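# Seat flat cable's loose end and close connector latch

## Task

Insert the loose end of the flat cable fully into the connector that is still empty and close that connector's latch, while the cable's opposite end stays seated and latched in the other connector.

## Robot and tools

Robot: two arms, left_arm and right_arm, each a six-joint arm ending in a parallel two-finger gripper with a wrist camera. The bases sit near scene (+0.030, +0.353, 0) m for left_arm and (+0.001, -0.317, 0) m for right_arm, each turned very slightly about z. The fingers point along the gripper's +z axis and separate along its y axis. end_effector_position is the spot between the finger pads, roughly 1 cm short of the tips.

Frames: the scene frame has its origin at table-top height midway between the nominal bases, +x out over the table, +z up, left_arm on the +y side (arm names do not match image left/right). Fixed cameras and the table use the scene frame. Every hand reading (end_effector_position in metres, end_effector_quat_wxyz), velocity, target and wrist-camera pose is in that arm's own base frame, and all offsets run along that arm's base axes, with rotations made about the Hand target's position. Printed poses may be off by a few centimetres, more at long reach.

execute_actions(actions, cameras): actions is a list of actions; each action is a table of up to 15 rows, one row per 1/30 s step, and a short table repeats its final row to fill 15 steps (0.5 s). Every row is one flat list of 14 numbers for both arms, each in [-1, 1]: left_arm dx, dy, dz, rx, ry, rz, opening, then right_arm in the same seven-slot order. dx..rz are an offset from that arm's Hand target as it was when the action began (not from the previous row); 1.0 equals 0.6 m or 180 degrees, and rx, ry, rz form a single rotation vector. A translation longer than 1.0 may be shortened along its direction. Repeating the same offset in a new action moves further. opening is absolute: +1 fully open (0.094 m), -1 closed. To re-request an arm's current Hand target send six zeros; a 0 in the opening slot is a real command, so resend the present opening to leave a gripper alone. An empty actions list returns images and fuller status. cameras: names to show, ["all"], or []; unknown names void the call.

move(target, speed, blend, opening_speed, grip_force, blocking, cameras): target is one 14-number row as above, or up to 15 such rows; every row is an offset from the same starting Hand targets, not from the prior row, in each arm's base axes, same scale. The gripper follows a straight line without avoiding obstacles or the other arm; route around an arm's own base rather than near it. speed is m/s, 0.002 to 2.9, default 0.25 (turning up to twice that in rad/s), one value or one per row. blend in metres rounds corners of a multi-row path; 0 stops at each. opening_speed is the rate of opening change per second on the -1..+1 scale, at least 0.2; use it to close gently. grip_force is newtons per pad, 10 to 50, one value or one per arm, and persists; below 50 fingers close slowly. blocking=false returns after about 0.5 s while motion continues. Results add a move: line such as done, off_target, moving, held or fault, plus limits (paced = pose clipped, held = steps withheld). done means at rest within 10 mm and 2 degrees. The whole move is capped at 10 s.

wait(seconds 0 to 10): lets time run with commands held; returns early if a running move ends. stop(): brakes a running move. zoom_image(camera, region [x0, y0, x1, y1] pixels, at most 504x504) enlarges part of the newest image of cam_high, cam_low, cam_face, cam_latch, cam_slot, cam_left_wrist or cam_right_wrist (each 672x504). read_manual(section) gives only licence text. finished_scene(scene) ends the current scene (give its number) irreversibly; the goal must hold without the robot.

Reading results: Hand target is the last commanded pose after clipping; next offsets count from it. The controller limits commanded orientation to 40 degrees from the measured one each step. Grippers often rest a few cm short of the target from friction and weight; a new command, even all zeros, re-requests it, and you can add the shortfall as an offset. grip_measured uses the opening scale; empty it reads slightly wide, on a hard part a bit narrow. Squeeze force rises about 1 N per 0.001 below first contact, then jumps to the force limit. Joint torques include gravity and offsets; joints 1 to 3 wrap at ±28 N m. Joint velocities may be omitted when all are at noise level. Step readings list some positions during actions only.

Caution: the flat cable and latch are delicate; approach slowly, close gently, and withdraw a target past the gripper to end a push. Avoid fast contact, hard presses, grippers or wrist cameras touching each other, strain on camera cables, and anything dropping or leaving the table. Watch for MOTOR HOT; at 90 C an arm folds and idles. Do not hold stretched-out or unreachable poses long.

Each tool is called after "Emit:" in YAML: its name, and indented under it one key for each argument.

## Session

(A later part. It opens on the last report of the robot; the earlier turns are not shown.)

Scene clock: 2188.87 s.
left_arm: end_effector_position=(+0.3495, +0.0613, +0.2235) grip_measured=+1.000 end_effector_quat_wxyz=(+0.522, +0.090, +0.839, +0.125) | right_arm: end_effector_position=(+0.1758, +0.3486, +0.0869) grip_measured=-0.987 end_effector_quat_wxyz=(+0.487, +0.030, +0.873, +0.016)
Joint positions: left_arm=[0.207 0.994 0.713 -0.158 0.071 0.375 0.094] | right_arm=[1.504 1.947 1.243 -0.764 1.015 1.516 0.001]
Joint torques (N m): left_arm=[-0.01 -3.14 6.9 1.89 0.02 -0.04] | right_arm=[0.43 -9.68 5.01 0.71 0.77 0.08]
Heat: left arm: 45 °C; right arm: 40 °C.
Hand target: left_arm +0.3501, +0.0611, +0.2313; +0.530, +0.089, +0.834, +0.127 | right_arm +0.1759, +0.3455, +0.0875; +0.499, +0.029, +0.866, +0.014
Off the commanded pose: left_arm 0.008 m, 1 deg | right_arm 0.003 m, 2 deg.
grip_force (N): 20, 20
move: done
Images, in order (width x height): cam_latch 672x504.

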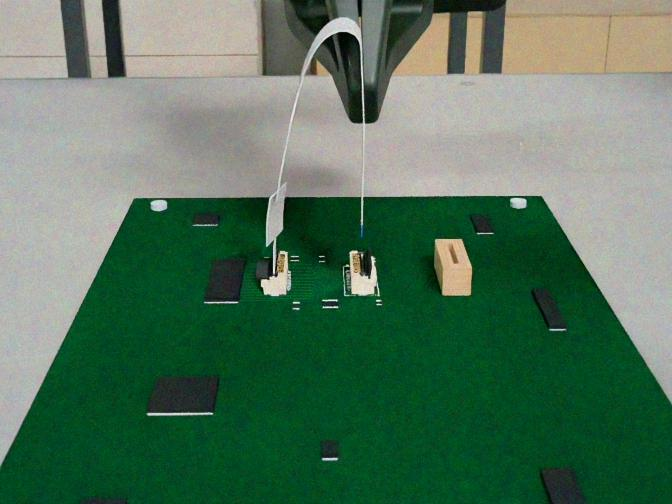

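Emit:
move:
  target: [0,0,0,0,0,0,1,0,-0.001,-0.011,0,0,0,-1]
  speed: 0.04
  cameras: ["cam_latch"]

Emit:
zoom_image:
  camera: "cam_latch"
  region: [330, 210, 400, 300]

Scene clock: 2195.13 s.
left_arm: end_effector_position=(+0.3495, +0.0613, +0.2235) grip_measured=+1.000 end_effector_quat_wxyz=(+0.522, +0.090, +0.839, +0.125) | right_arm: end_effector_position=(+0.1760, +0.3490, +0.0841) grip_measured=-0.987 end_effector_quat_wxyz=(+0.488, +0.034, +0.872, +0.021)
Joint positions: left_arm=[0.207 0.994 0.713 -0.158 0.071 0.375 0.094] | right_arm=[1.504 1.947 1.229 -0.737 1.016 1.517 0.001]
Joint torques (N m): left_arm=[-0.01 -3.14 6.9 1.89 0.02 -0.04] | right_arm=[0.43 -8.9 4.86 0.66 0.77 0.05]
Heat: left arm: 45 °C; right arm: 40 °C.
Hand target: left_arm +0.3501, +0.0611, +0.2313; +0.530, +0.089, +0.834, +0.127 | right_arm +0.1759, +0.3449, +0.0809; +0.499, +0.029, +0.866, +0.014
Off the commanded pose: left_arm 0.008 m, 1 deg | right_arm 0.005 m, 2 deg.
grip_force (N): 20, 20
move: done
Images, in order (width x height): cam_latch 672x504.

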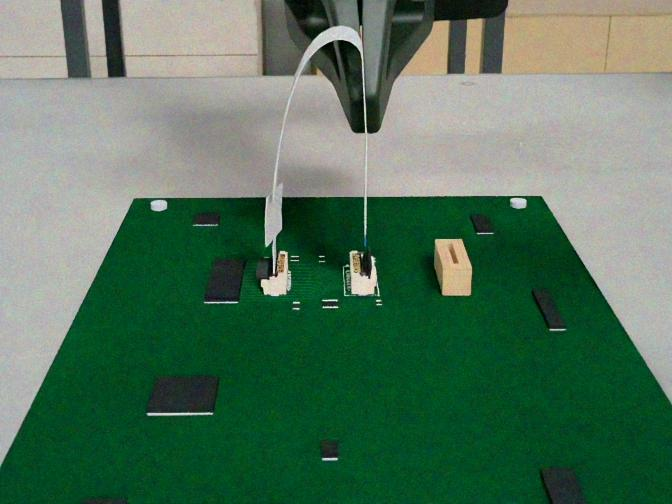

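Scaled by 5.600 from the camera's 672x504 image, which has a finer 960x720 frame.

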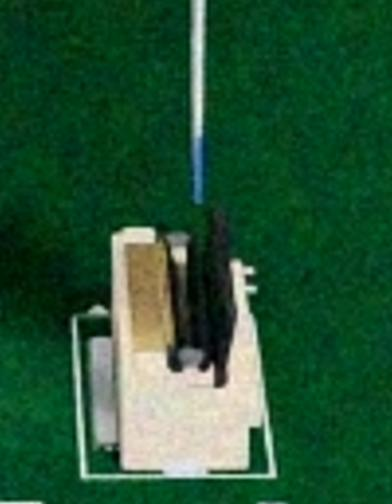

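Emit:
move:
  target: [0,0,0,0,0,0,1,0,-0.0025,-0.007,0,0,0,-1]
  speed: 0.04
  cameras: ["cam_latch","cam_slot","cam_face"]

Emit:
zoom_image:
  camera: "cam_latch"
  region: [330, 210, 400, 300]

Emit:
zoom_image:
  camera: "cam_slot"
  region: [330, 180, 480, 350]

Emit:
zoom_image:
  camera: "cam_face"
  region: [215, 120, 335, 220]

Scene clock: 2207.53 s.
left_arm: end_effector_position=(+0.3495, +0.0613, +0.2235) grip_measured=+1.000 end_effector_quat_wxyz=(+0.522, +0.090, +0.839, +0.125) | right_arm: end_effector_position=(+0.1761, +0.3477, +0.0810) grip_measured=-0.987 end_effector_quat_wxyz=(+0.489, +0.035, +0.871, +0.023)
Joint positions: left_arm=[0.207 0.994 0.713 -0.158 0.071 0.375 0.094] | right_arm=[1.504 1.947 1.214 -0.718 1.018 1.517 0.001]
Joint torques (N m): left_arm=[-0.02 -3.14 6.87 1.89 0.02 -0.04] | right_arm=[0.36 -8.53 4.85 0.65 0.74 0.05]
Heat: left arm: 45 °C; right arm: 40 °C.
Hand target: left_arm +0.3501, +0.0611, +0.2313; +0.530, +0.089, +0.834, +0.127 | right_arm +0.1759, +0.3433, +0.0766; +0.499, +0.029, +0.866, +0.014
Off the commanded pose: left_arm 0.008 m, 1 deg | right_arm 0.006 m, 2 deg.
grip_force (N): 20, 20
move: done
Images, in order (width x height): cam_face 672x504, cam_latch 672x504, cam_slot 672x504.

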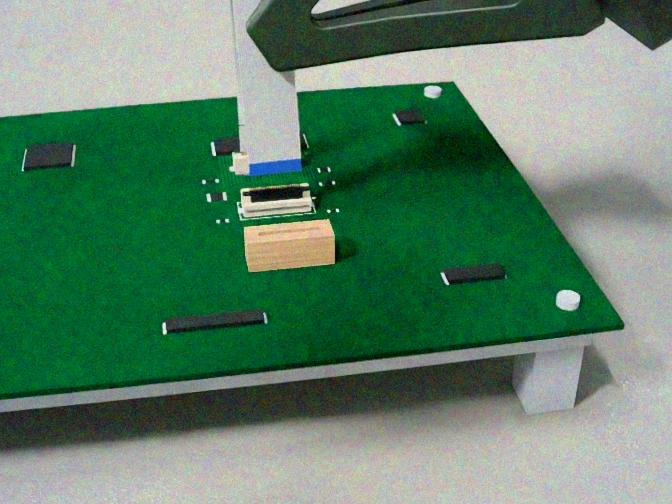

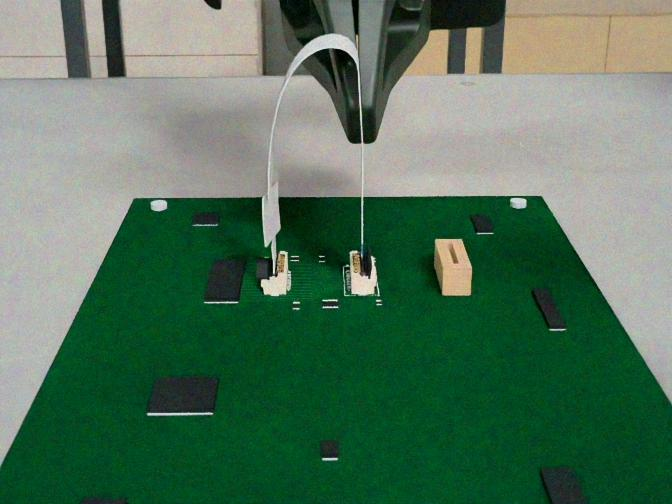

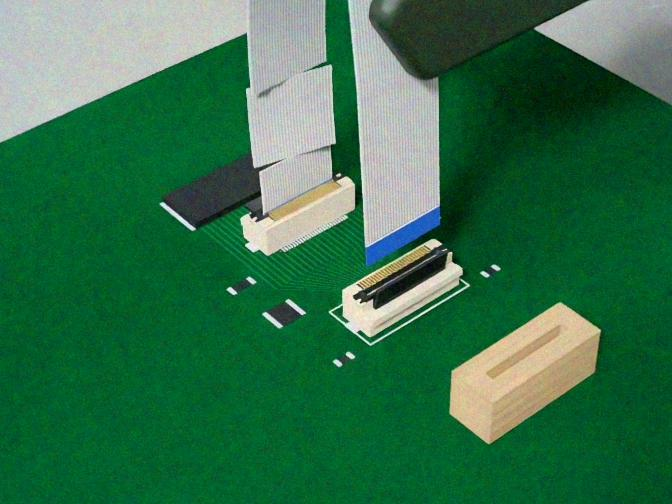

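Scaled by 5.600 from the camera's 672x504 image, which has a finer 960x720 frame.

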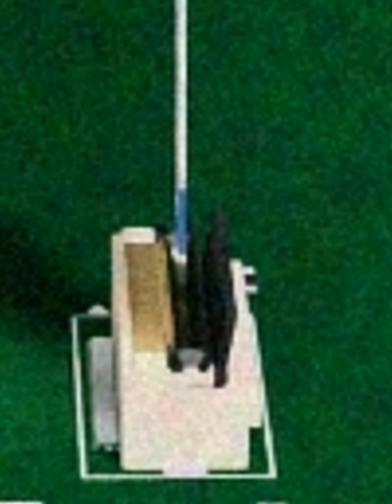

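Scaled by 2.965 from the camera's 672x504 image, which has a finer 960x720 frame.

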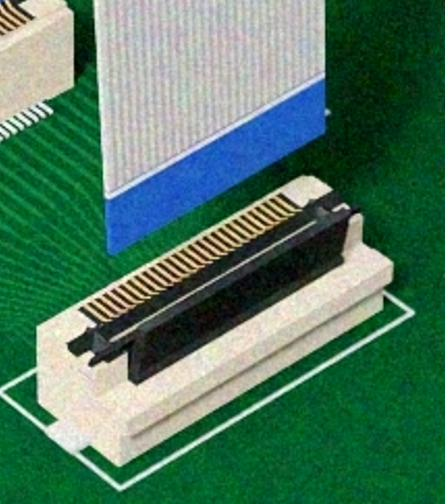

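Scaled by 4.200 from the camera's 672x504 image, which has a finer 960x720 frame.

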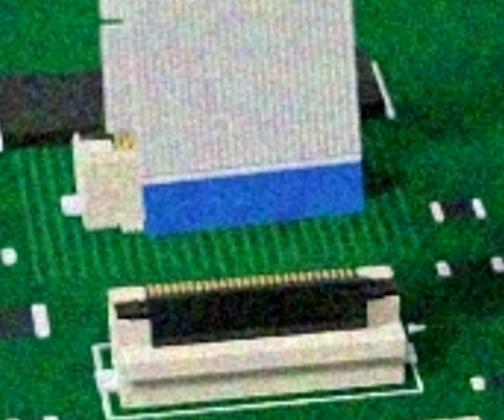

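Emit:
move:
  target: [0,0,0,0,0,0,1,0,0.002,-0.007,0,0,0,-1]
  speed: 0.04
  cameras: ["cam_latch","cam_slot","cam_face"]

Emit:
zoom_image:
  camera: "cam_latch"
  region: [330, 210, 400, 300]

Scene clock: 2222.40 s.
left_arm: end_effector_position=(+0.3495, +0.0613, +0.2235) grip_measured=+1.000 end_effector_quat_wxyz=(+0.522, +0.090, +0.839, +0.125) | right_arm: end_effector_position=(+0.1762, +0.3499, +0.0813) grip_measured=-0.987 end_effector_quat_wxyz=(+0.489, +0.038, +0.871, +0.029)
Joint positions: left_arm=[0.207 0.994 0.713 -0.158 0.071 0.375 0.094] | right_arm=[1.504 1.947 1.214 -0.704 1.018 1.517 0.001]
Joint torques (N m): left_arm=[-0.03 -3.14 6.89 1.89 0.02 -0.05] | right_arm=[0.49 -7.71 4.68 0.66 0.71 0.04]
Heat: left arm: 45 °C; right arm: 40 °C.
Hand target: left_arm +0.3501, +0.0611, +0.2313; +0.530, +0.089, +0.834, +0.127 | right_arm +0.1759, +0.3445, +0.0724; +0.499, +0.029, +0.866, +0.014
Off the commanded pose: left_arm 0.008 m, 1 deg | right_arm 0.010 m, 2 deg.
grip_force (N): 20, 20
move: done
Images, in order (width x height): cam_face 672x504, cam_latch 672x504, cam_slot 672x504.

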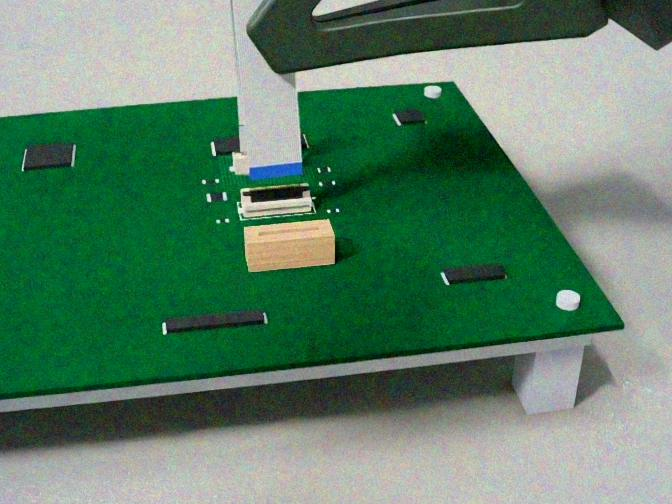

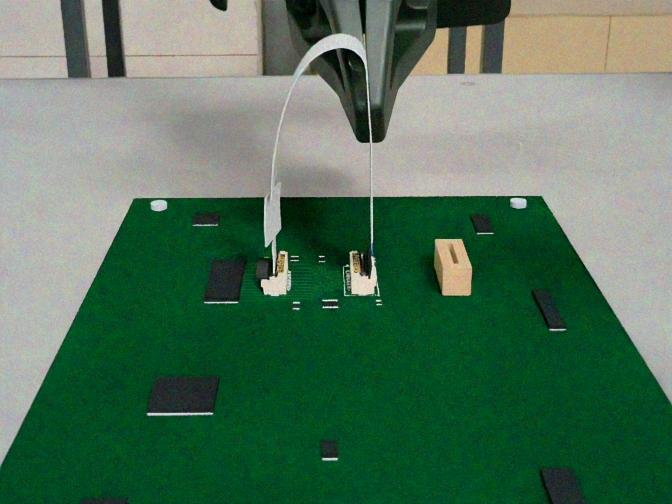

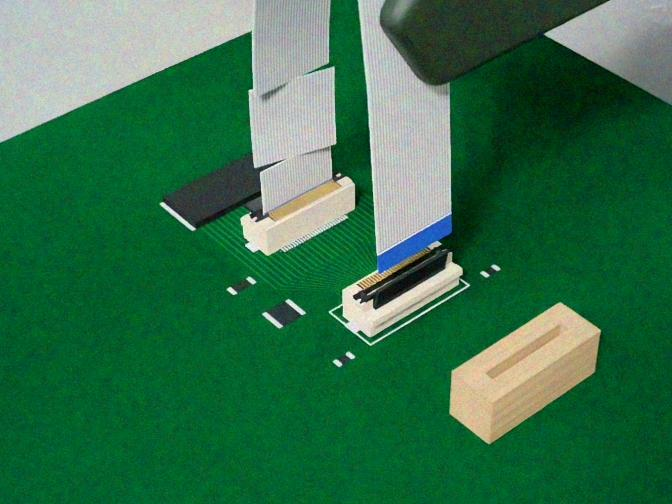

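Scaled by 5.600 from the camera's 672x504 image, which has a finer 960x720 frame.

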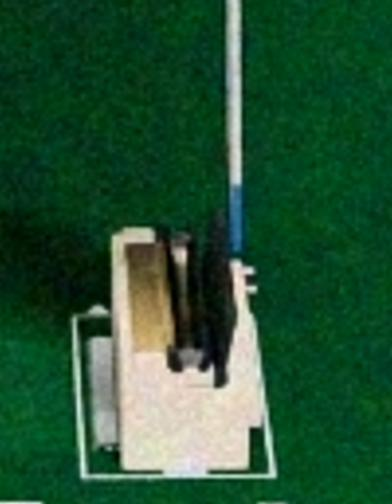

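Emit:
move:
  target: [0,0,0,0,0,0,1,0,-0.005,-0.001,0,0,0,-1]
  speed: 0.04
  cameras: ["cam_latch"]

Emit:
zoom_image:
  camera: "cam_latch"
  region: [330, 210, 400, 300]

Scene clock: 2232.43 s.
left_arm: end_effector_position=(+0.3495, +0.0613, +0.2235) grip_measured=+1.000 end_effector_quat_wxyz=(+0.522, +0.090, +0.839, +0.125) | right_arm: end_effector_position=(+0.1761, +0.3463, +0.0775) grip_measured=-0.987 end_effector_quat_wxyz=(+0.489, +0.036, +0.871, +0.025)
Joint positions: left_arm=[0.207 0.994 0.713 -0.158 0.071 0.375 0.094] | right_arm=[1.504 1.947 1.197 -0.696 1.019 1.517 0.001]
Joint torques (N m): left_arm=[-0.01 -3.14 6.91 1.89 0.02 -0.04] | right_arm=[0.42 -8.25 4.64 0.69 0.74 0.04]
Heat: left arm: 45 °C; right arm: 40 °C.
Hand target: left_arm +0.3501, +0.0611, +0.2313; +0.530, +0.089, +0.834, +0.127 | right_arm +0.1759, +0.3415, +0.0719; +0.499, +0.029, +0.866, +0.014
Off the commanded pose: left_arm 0.008 m, 1 deg | right_arm 0.007 m, 2 deg.
grip_force (N): 20, 20
move: done
Images, in order (width x height): cam_latch 672x504.

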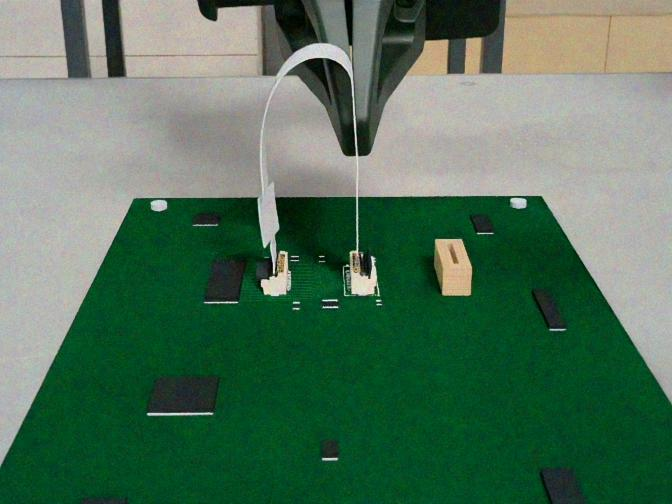

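Scaled by 5.600 from the camera's 672x504 image, which has a finer 960x720 frame.

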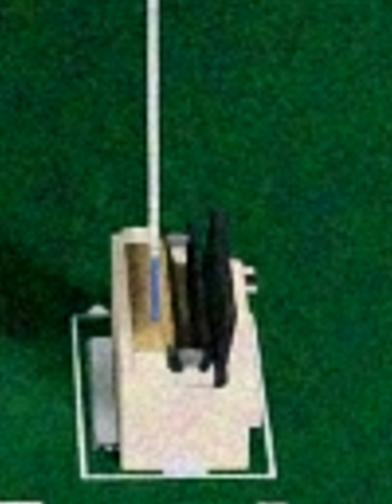

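Emit:
execute_actions:
  actions: []
  cameras: ["cam_latch","cam_slot","cam_face"]

Emit:
zoom_image:
  camera: "cam_latch"
  region: [330, 210, 400, 300]

Emit:
zoom_image:
  camera: "cam_slot"
  region: [330, 180, 480, 350]

Scene clock: 2299.17 s.
left_arm: end_effector_position=(+0.3495, +0.0613, +0.2235) grip_measured=+1.000 end_effector_quat_wxyz=(+0.522, +0.090, +0.839, +0.125) | right_arm: end_effector_position=(+0.1761, +0.3464, +0.0775) grip_measured=-0.987 end_effector_quat_wxyz=(+0.489, +0.036, +0.871, +0.025)
Joint positions: left_arm=[0.207 0.994 0.713 -0.158 0.071 0.375 0.094] | right_arm=[1.504 1.947 1.197 -0.696 1.019 1.517 0.001]
Joint velocities: within noise
Joint torques (N m): left_arm=[-0.01 -3.15 6.87 1.89 0.02 -0.04] | right_arm=[0.36 -8.36 4.77 0.67 0.71 0.03]
Heat: left arm: 45 °C; right arm: 39 °C.
Hand target: left_arm +0.3501, +0.0611, +0.2313; +0.530, +0.089, +0.834, +0.127 | right_arm +0.1759, +0.3415, +0.0719; +0.499, +0.029, +0.866, +0.014
Tool commands: left_gripper/opening=+1.0 right_gripper/opening=-1.0
Off the commanded pose: left_arm 0.008 m, 1 deg | right_arm 0.008 m, 2 deg.
grip_force (N): 20, 20
Images, in order (width x height): cam_face 672x504, cam_latch 672x504, cam_slot 672x504.

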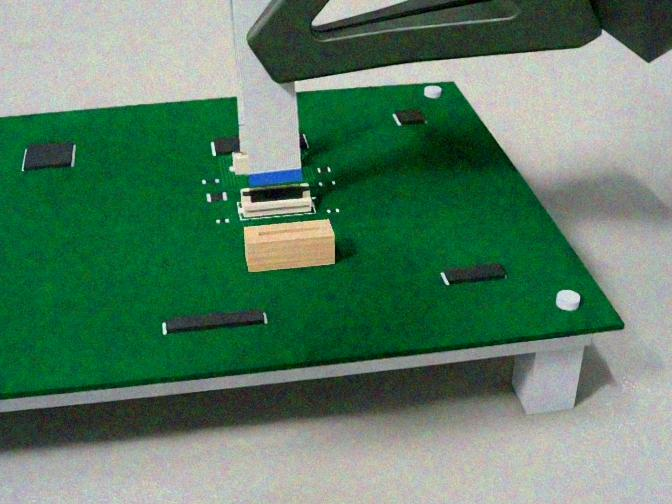

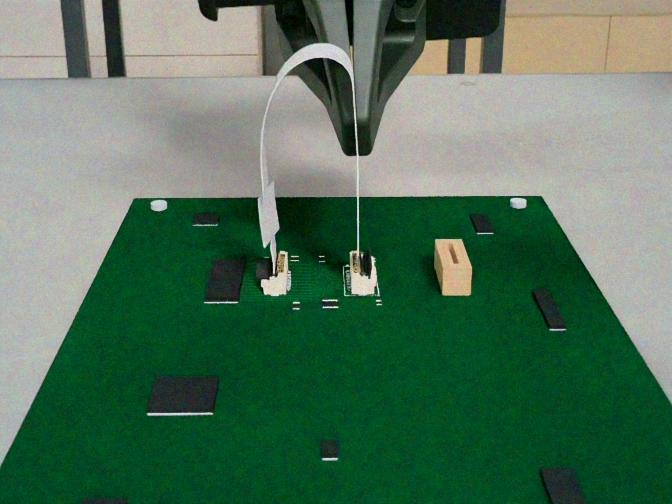

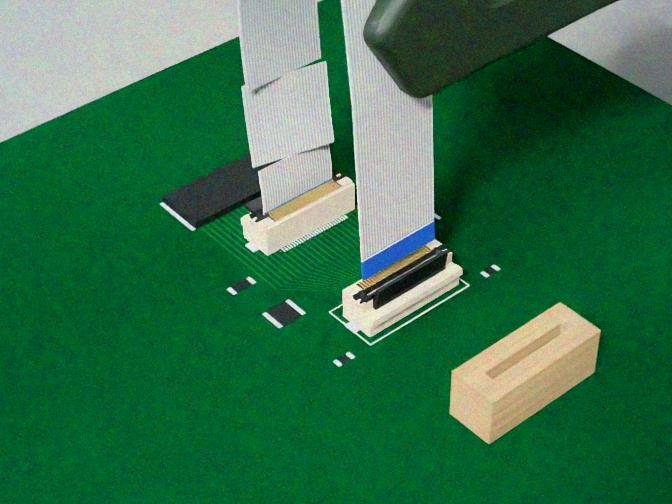

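Scaled by 5.600 from the camera's 672x504 image, which has a finer 960x720 frame.

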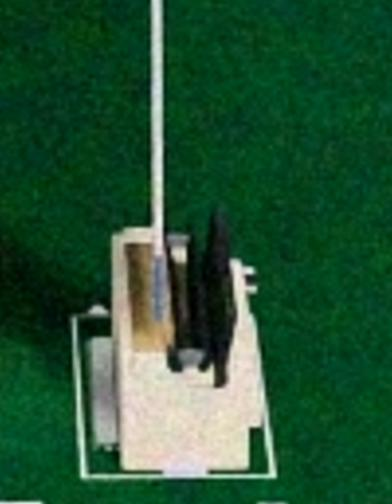

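Scaled by 2.965 from the camera's 672x504 image, which has a finer 960x720 frame.

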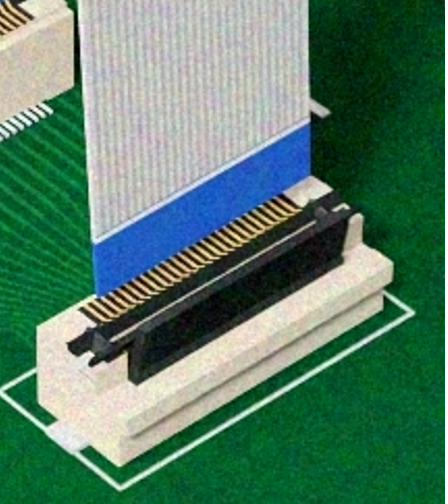

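Emit:
move:
  target: [0,0,0,0,0,0,1, 0,0.0015,-0.005,0,0,0,-1]
  speed: 0.02
  cameras: ["cam_latch"]

Emit:
zoom_image:
  camera: "cam_latch"
  region: [330, 210, 400, 300]

Scene clock: 2315.43 s.
left_arm: end_effector_position=(+0.3495, +0.0613, +0.2235) grip_measured=+1.000 end_effector_quat_wxyz=(+0.522, +0.090, +0.839, +0.125) | right_arm: end_effector_position=(+0.1762, +0.3479, +0.0777) grip_measured=-0.987 end_effector_quat_wxyz=(+0.489, +0.038, +0.871, +0.029)
Joint positions: left_arm=[0.207 0.994 0.713 -0.158 0.071 0.375 0.094] | right_arm=[1.504 1.947 1.197 -0.687 1.019 1.517 0.001]
Joint torques (N m): left_arm=[-0.01 -3.12 6.89 1.89 0.02 -0.04] | right_arm=[0.43 -7.58 4.66 0.7 0.72 0.02]
Heat: left arm: 45 °C; right arm: 39 °C.
Hand target: left_arm +0.3501, +0.0611, +0.2313; +0.530, +0.089, +0.834, +0.127 | right_arm +0.1759, +0.3425, +0.0689; +0.499, +0.029, +0.866, +0.014
Off the commanded pose: left_arm 0.008 m, 1 deg | right_arm 0.010 m, 2 deg.
grip_force (N): 20, 20
move: done
Images, in order (width x height): cam_latch 672x504.

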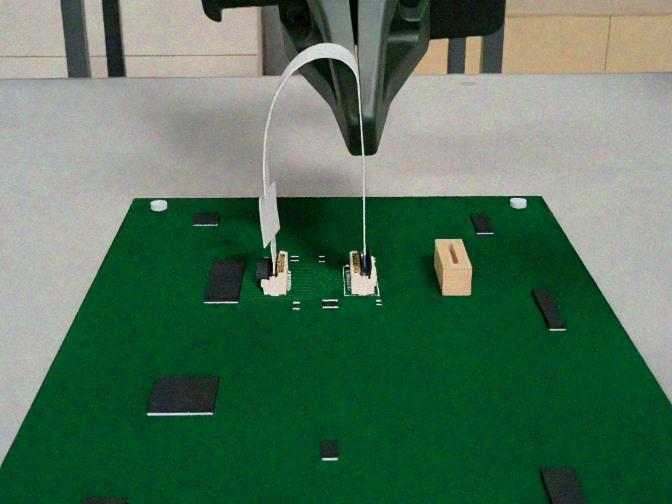

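Scaled by 5.600 from the camera's 672x504 image, which has a finer 960x720 frame.

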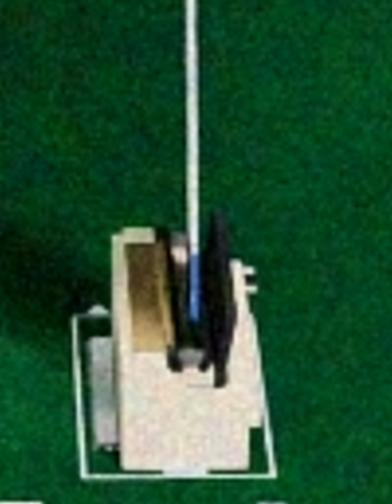

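Emit:
execute_actions:
  actions: []
  cameras: ["cam_slot","cam_face"]

Emit:
zoom_image:
  camera: "cam_slot"
  region: [330, 180, 480, 350]

Emit:
zoom_image:
  camera: "cam_face"
  region: [215, 120, 335, 220]

Scene clock: 2323.57 s.
left_arm: end_effector_position=(+0.3495, +0.0613, +0.2235) grip_measured=+1.000 end_effector_quat_wxyz=(+0.522, +0.090, +0.839, +0.125) | right_arm: end_effector_position=(+0.1762, +0.3480, +0.0777) grip_measured=-0.987 end_effector_quat_wxyz=(+0.489, +0.038, +0.871, +0.029)
Joint positions: left_arm=[0.207 0.994 0.713 -0.158 0.071 0.375 0.094] | right_arm=[1.504 1.947 1.197 -0.686 1.019 1.517 0.001]
Joint velocities: within noise
Joint torques (N m): left_arm=[-0.02 -3.12 6.87 1.89 0.01 -0.03] | right_arm=[0.49 -7.49 4.62 0.71 0.71 0.03]
Heat: left arm: 45 °C; right arm: 39 °C.
Hand target: left_arm +0.3501, +0.0611, +0.2313; +0.530, +0.089, +0.834, +0.127 | right_arm +0.1759, +0.3424, +0.0689; +0.499, +0.029, +0.866, +0.014
Tool commands: left_gripper/opening=+1.0 right_gripper/opening=-1.0
Off the commanded pose: left_arm 0.008 m, 1 deg | right_arm 0.010 m, 2 deg.
grip_force (N): 20, 20
Images, in order (width x height): cam_face 672x504, cam_slot 672x504.

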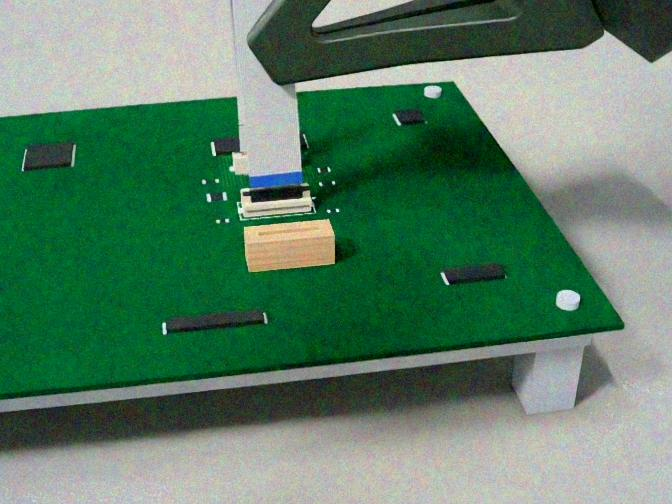

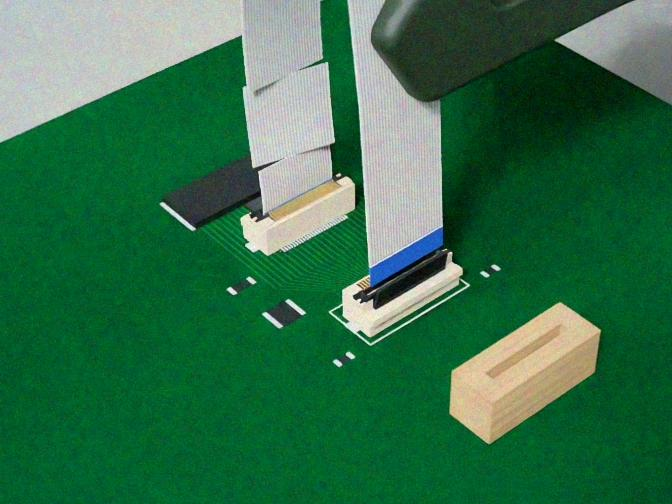

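Scaled by 2.965 from the camera's 672x504 image, which has a finer 960x720 frame.

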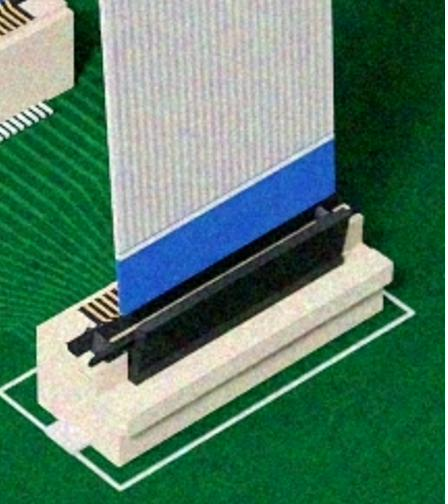

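Scaled by 4.200 from the camera's 672x504 image, which has a finer 960x720 frame.

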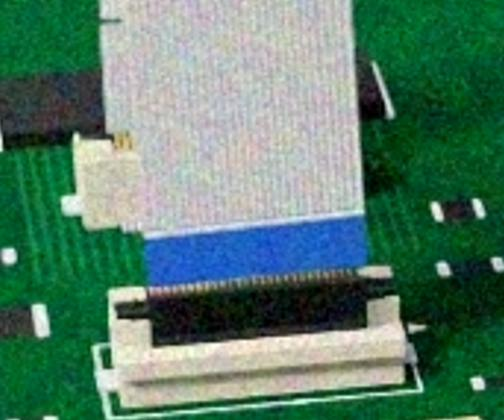

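Emit:
move:
  target: [0,0,0,0,0,0,1, 0,-0.001,-0.005,0,0,0,-1]
  speed: 0.01
  cameras: ["cam_latch"]

Emit:
zoom_image:
  camera: "cam_latch"
  region: [330, 210, 400, 300]

Scene clock: 2338.67 s.
left_arm: end_effector_position=(+0.3495, +0.0613, +0.2235) grip_measured=+1.000 end_effector_quat_wxyz=(+0.522, +0.090, +0.839, +0.125) | right_arm: end_effector_position=(+0.1762, +0.3470, +0.0737) grip_measured=-0.987 end_effector_quat_wxyz=(+0.490, +0.037, +0.871, +0.027)
Joint positions: left_arm=[0.207 0.994 0.713 -0.158 0.071 0.375 0.094] | right_arm=[1.504 1.953 1.187 -0.674 1.02 1.517 0.001]
Joint torques (N m): left_arm=[-0.01 -3.14 6.9 1.89 0.01 -0.04] | right_arm=[0.49 -7.73 4.75 0.67 0.7 0.09]
Heat: left arm: 45 °C; right arm: 39 °C.
Hand target: left_arm +0.3501, +0.0611, +0.2313; +0.530, +0.089, +0.834, +0.127 | right_arm +0.1759, +0.3419, +0.0659; +0.499, +0.029, +0.866, +0.014
Off the commanded pose: left_arm 0.008 m, 1 deg | right_arm 0.009 m, 2 deg.
grip_force (N): 20, 20
move: done
Images, in order (width x height): cam_latch 672x504.

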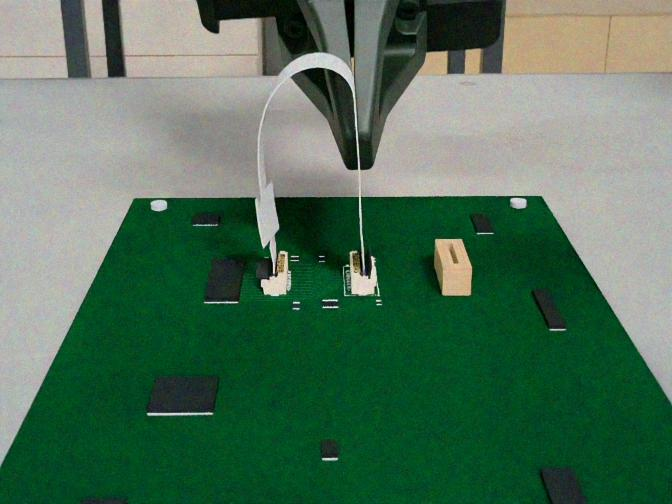

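Scaled by 5.600 from the camera's 672x504 image, which has a finer 960x720 frame.

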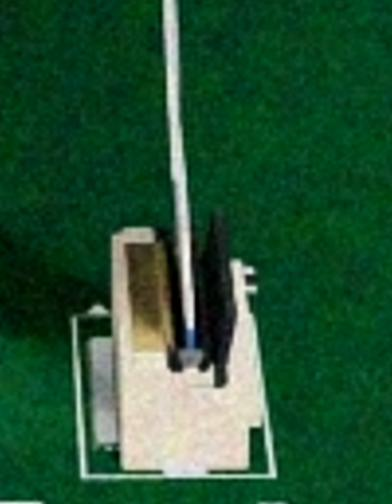

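Emit:
move:
  target: [0,0,0,0,0,0,1, 0,0.000,-0.006,0,0,0,-1]
  speed: 0.01
  cameras: ["cam_latch","cam_slot"]

Emit:
zoom_image:
  camera: "cam_latch"
  region: [330, 210, 400, 300]

Emit:
zoom_image:
  camera: "cam_slot"
  region: [330, 180, 480, 350]

Scene clock: 2345.97 s.
left_arm: end_effector_position=(+0.3495, +0.0613, +0.2235) grip_measured=+1.000 end_effector_quat_wxyz=(+0.522, +0.090, +0.839, +0.125) | right_arm: end_effector_position=(+0.1764, +0.3491, +0.0729) grip_measured=-0.987 end_effector_quat_wxyz=(+0.491, +0.039, +0.870, +0.031)
Joint positions: left_arm=[0.207 0.994 0.713 -0.158 0.071 0.375 0.094] | right_arm=[1.505 1.958 1.187 -0.661 1.023 1.517 0.001]
Joint torques (N m): left_arm=[-0.02 -3.14 6.9 1.89 0.02 -0.04] | right_arm=[0.34 -7.69 4.21 0.7 0.68 -0.01]
Heat: left arm: 45 °C; right arm: 38 °C.
Hand target: left_arm +0.3501, +0.0611, +0.2313; +0.530, +0.089, +0.834, +0.127 | right_arm +0.1759, +0.3419, +0.0623; +0.499, +0.029, +0.866, +0.014
Off the commanded pose: left_arm 0.008 m, 1 deg | right_arm 0.013 m, 2 deg.
grip_force (N): 20, 20
move: off_target (right_arm)
Images, in order (width x height): cam_latch 672x504, cam_slot 672x504.

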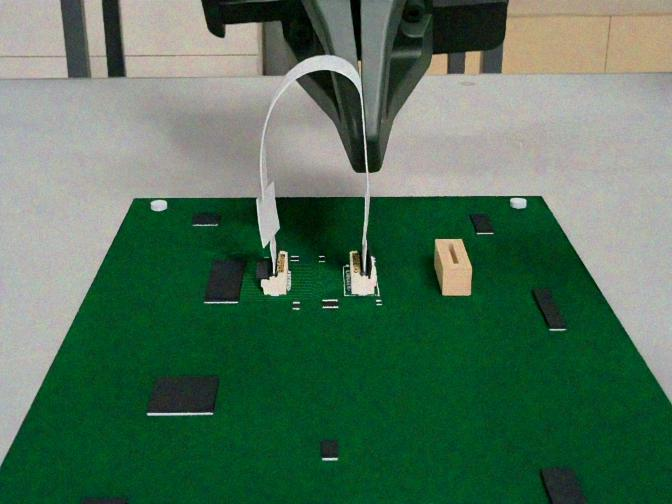

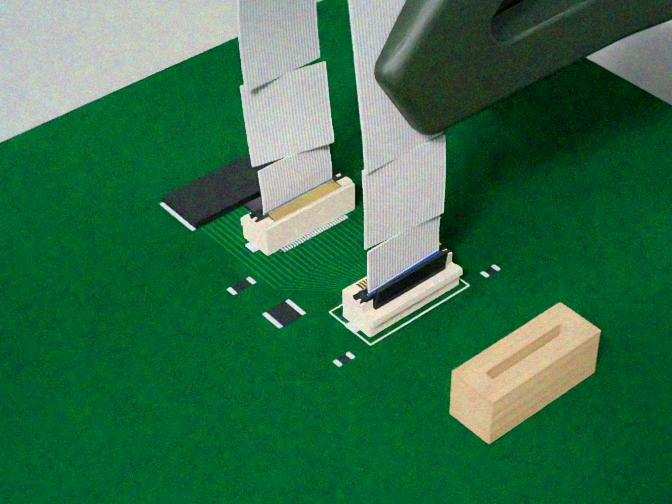

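Scaled by 5.600 from the camera's 672x504 image, which has a finer 960x720 frame.

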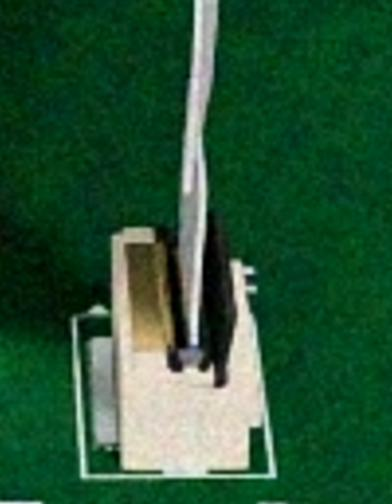

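Scaled by 2.965 from the camera's 672x504 image, which has a finer 960x720 frame.

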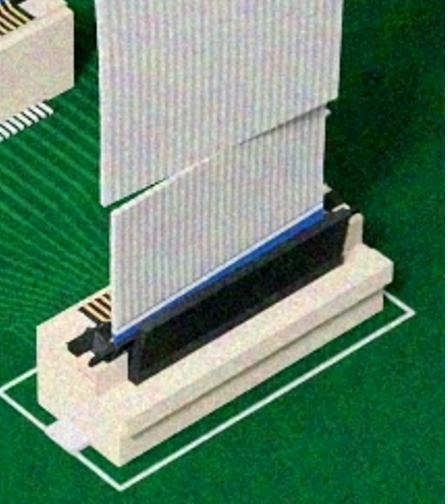

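Emit:
move:
  target: [0,0,0,0,0,0,1, 0,-0.003,-0.004,0,0,0,-1]
  speed: 0.01
  cameras: ["cam_latch","cam_slot"]

Emit:
zoom_image:
  camera: "cam_latch"
  region: [330, 210, 400, 300]

Emit:
zoom_image:
  camera: "cam_slot"
  region: [330, 180, 480, 350]

Scene clock: 2360.30 s.
left_arm: end_effector_position=(+0.3495, +0.0613, +0.2235) grip_measured=+1.000 end_effector_quat_wxyz=(+0.522, +0.090, +0.839, +0.125) | right_arm: end_effector_position=(+0.1766, +0.3477, +0.0723) grip_measured=-0.987 end_effector_quat_wxyz=(+0.498, +0.039, +0.866, +0.032)
Joint positions: left_arm=[0.207 0.994 0.713 -0.158 0.071 0.375 0.094] | right_arm=[1.508 1.958 1.174 -0.645 1.038 1.517 0.001]
Joint torques (N m): left_arm=[-0.01 -3.14 6.9 1.89 0.01 -0.04] | right_arm=[0.16 -7.66 4.15 0.71 0.54 0.06]
Heat: left arm: 45 °C; right arm: 38 °C.
Hand target: left_arm +0.3501, +0.0611, +0.2313; +0.530, +0.089, +0.834, +0.127 | right_arm +0.1759, +0.3400, +0.0599; +0.499, +0.029, +0.866, +0.014
Off the commanded pose: left_arm 0.008 m, 1 deg | right_arm 0.015 m, 2 deg.
grip_force (N): 20, 20
move: off_target (right_arm)
Images, in order (width x height): cam_latch 672x504, cam_slot 672x504.

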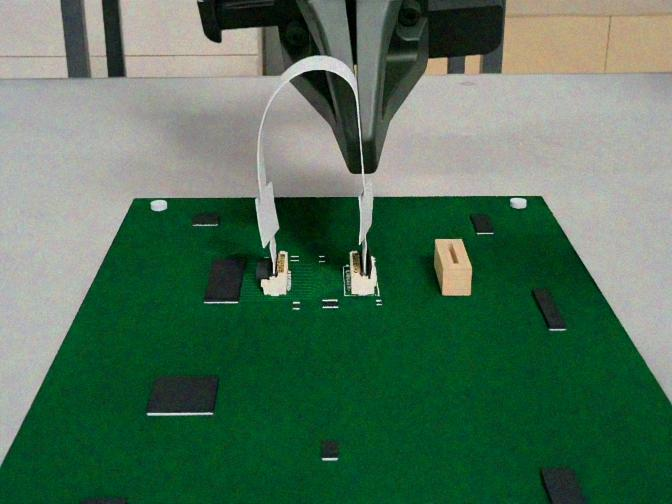

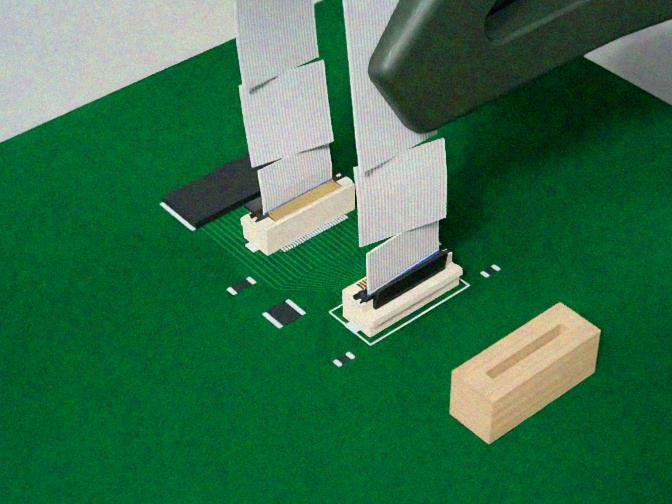

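Scaled by 5.600 from the camera's 672x504 image, which has a finer 960x720 frame.

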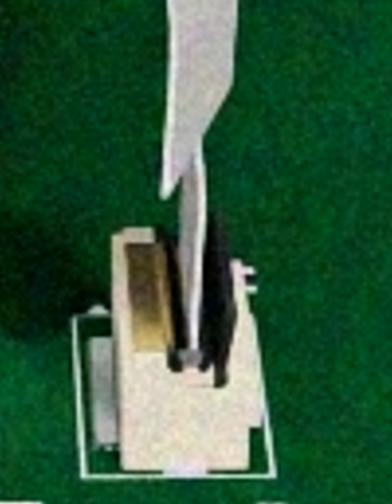

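Scaled by 2.965 from the camera's 672x504 image, which has a finer 960x720 frame.

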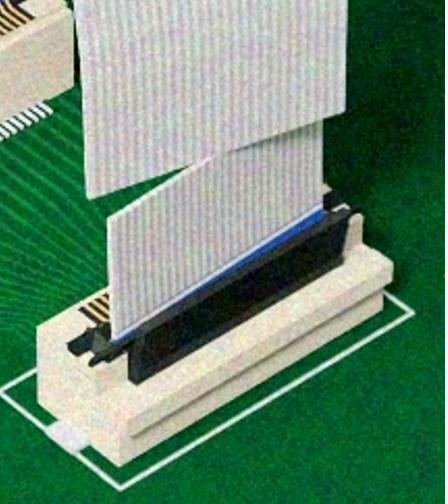

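Emit:
move:
  target: [0,0,0,0,0,0,1, 0,0.002,0.003,0,0,0,-1]
  speed: 0.01
  cameras: ["cam_latch","cam_slot"]

Emit:
zoom_image:
  camera: "cam_slot"
  region: [330, 180, 480, 350]

Scene clock: 2380.80 s.
left_arm: end_effector_position=(+0.3495, +0.0613, +0.2235) grip_measured=+1.000 end_effector_quat_wxyz=(+0.522, +0.090, +0.839, +0.125) | right_arm: end_effector_position=(+0.1766, +0.3478, +0.0723) grip_measured=-0.987 end_effector_quat_wxyz=(+0.498, +0.039, +0.866, +0.032)
Joint positions: left_arm=[0.207 0.994 0.713 -0.158 0.071 0.375 0.094] | right_arm=[1.508 1.958 1.174 -0.645 1.038 1.517 0.001]
Joint torques (N m): left_arm=[-0.01 -3.14 6.89 1.89 0.02 -0.04] | right_arm=[0.1 -7.82 5.27 0.53 0.51 0.01]
Heat: left arm: 45 °C; right arm: 38 °C.
Hand target: left_arm +0.3501, +0.0611, +0.2313; +0.530, +0.089, +0.834, +0.127 | right_arm +0.1759, +0.3412, +0.0617; +0.499, +0.029, +0.866, +0.014
Off the commanded pose: left_arm 0.008 m, 1 deg | right_arm 0.013 m, 2 deg.
grip_force (N): 20, 20
move: off_target (right_arm)
Images, in order (width x height): cam_latch 672x504, cam_slot 672x504.

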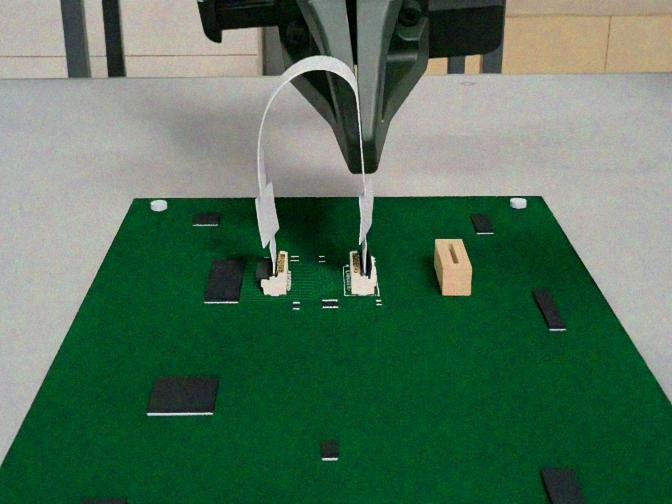

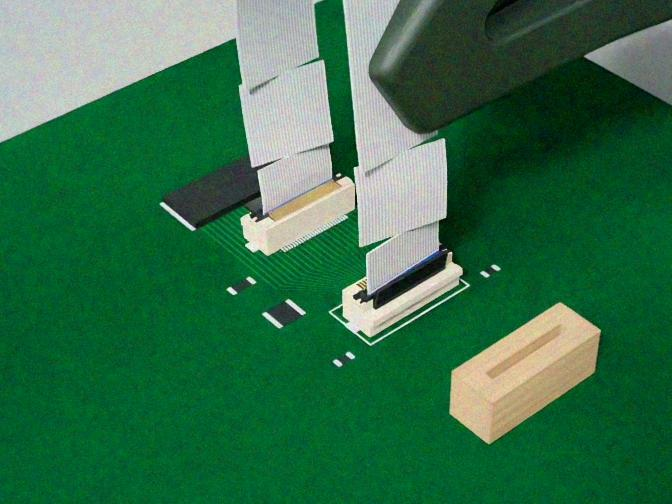

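Scaled by 2.965 from the camera's 672x504 image, which has a finer 960x720 frame.

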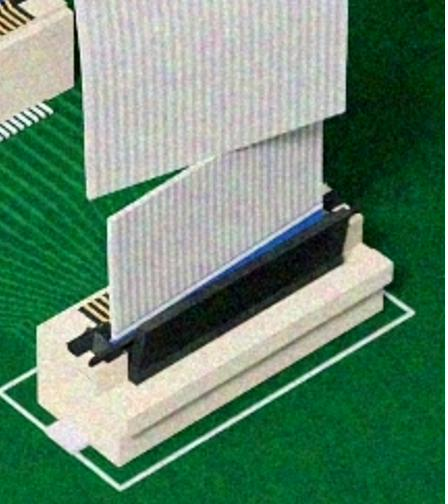

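Emit:
move:
  target: [0,0,0,0,0,0,1, 0,0,0,0,0,0,-0.7]
  opening_speed: 0.2
  cameras: ["cam_latch","cam_slot","cam_face"]

Emit:
zoom_image:
  camera: "cam_slot"
  region: [330, 180, 480, 350]

Emit:
zoom_image:
  camera: "cam_latch"
  region: [300, 100, 440, 300]

Scene clock: 2388.23 s.
left_arm: end_effector_position=(+0.3495, +0.0613, +0.2235) grip_measured=+1.000 end_effector_quat_wxyz=(+0.522, +0.090, +0.839, +0.125) | right_arm: end_effector_position=(+0.1763, +0.3479, +0.0718) grip_measured=-0.702 end_effector_quat_wxyz=(+0.496, +0.039, +0.867, +0.033)
Joint positions: left_arm=[0.207 0.994 0.713 -0.158 0.071 0.375 0.094] | right_arm=[1.508 1.958 1.174 -0.645 1.035 1.517 0.014]
Joint torques (N m): left_arm=[-0.01 -3.14 6.9 1.9 0.02 -0.04] | right_arm=[0.12 -7.62 5.03 0.53 0.53 0.03]
Heat: left arm: 45 °C; right arm: 38 °C.
Hand target: left_arm +0.3501, +0.0611, +0.2313; +0.530, +0.089, +0.834, +0.127 | right_arm +0.1759, +0.3412, +0.0617; +0.499, +0.029, +0.866, +0.014
Off the commanded pose: left_arm 0.008 m, 1 deg | right_arm 0.012 m, 2 deg.
grip_force (N): 20, 20
move: off_target (right_arm)
Images, in order (width x height): cam_face 672x504, cam_latch 672x504, cam_slot 672x504.

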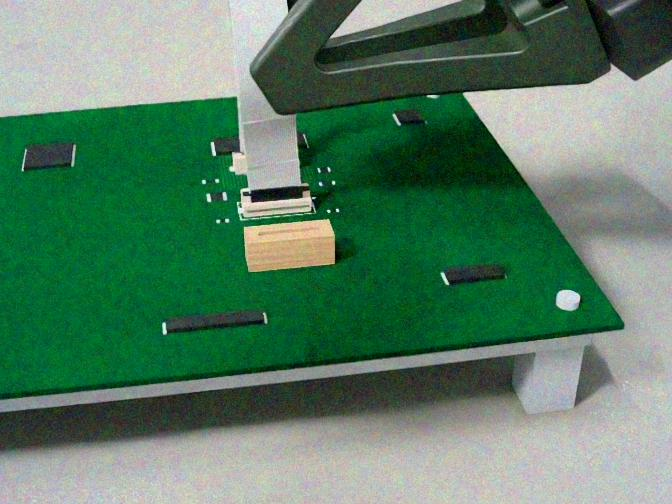

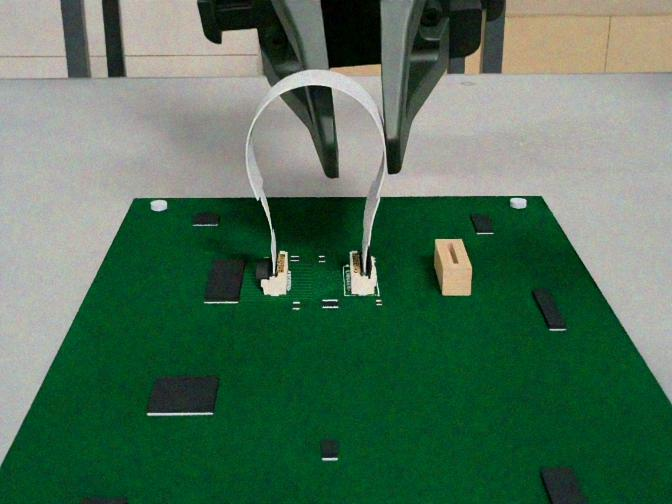

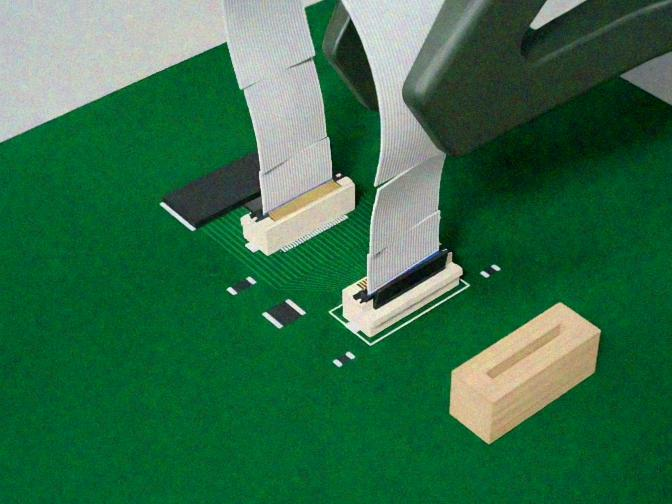

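Scaled by 2.965 from the camera's 672x504 image, which has a finer 960x720 frame.

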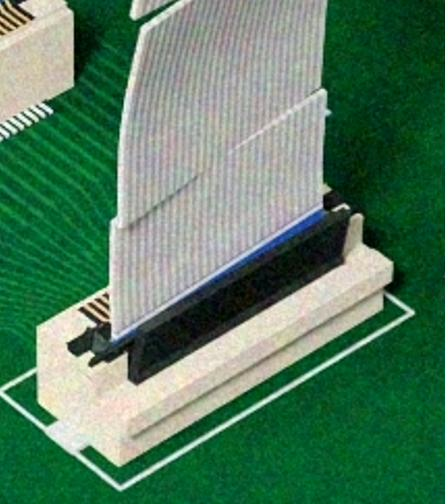

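Scaled by 2.520 from the camera's 672x504 image, which has a finer 960x720 frame.

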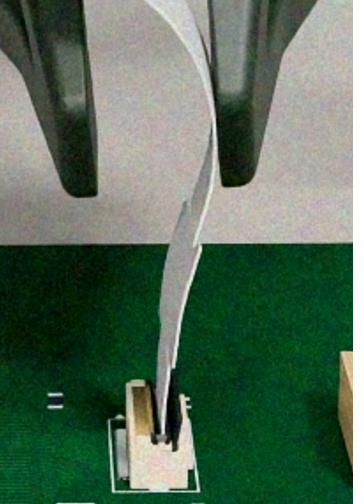

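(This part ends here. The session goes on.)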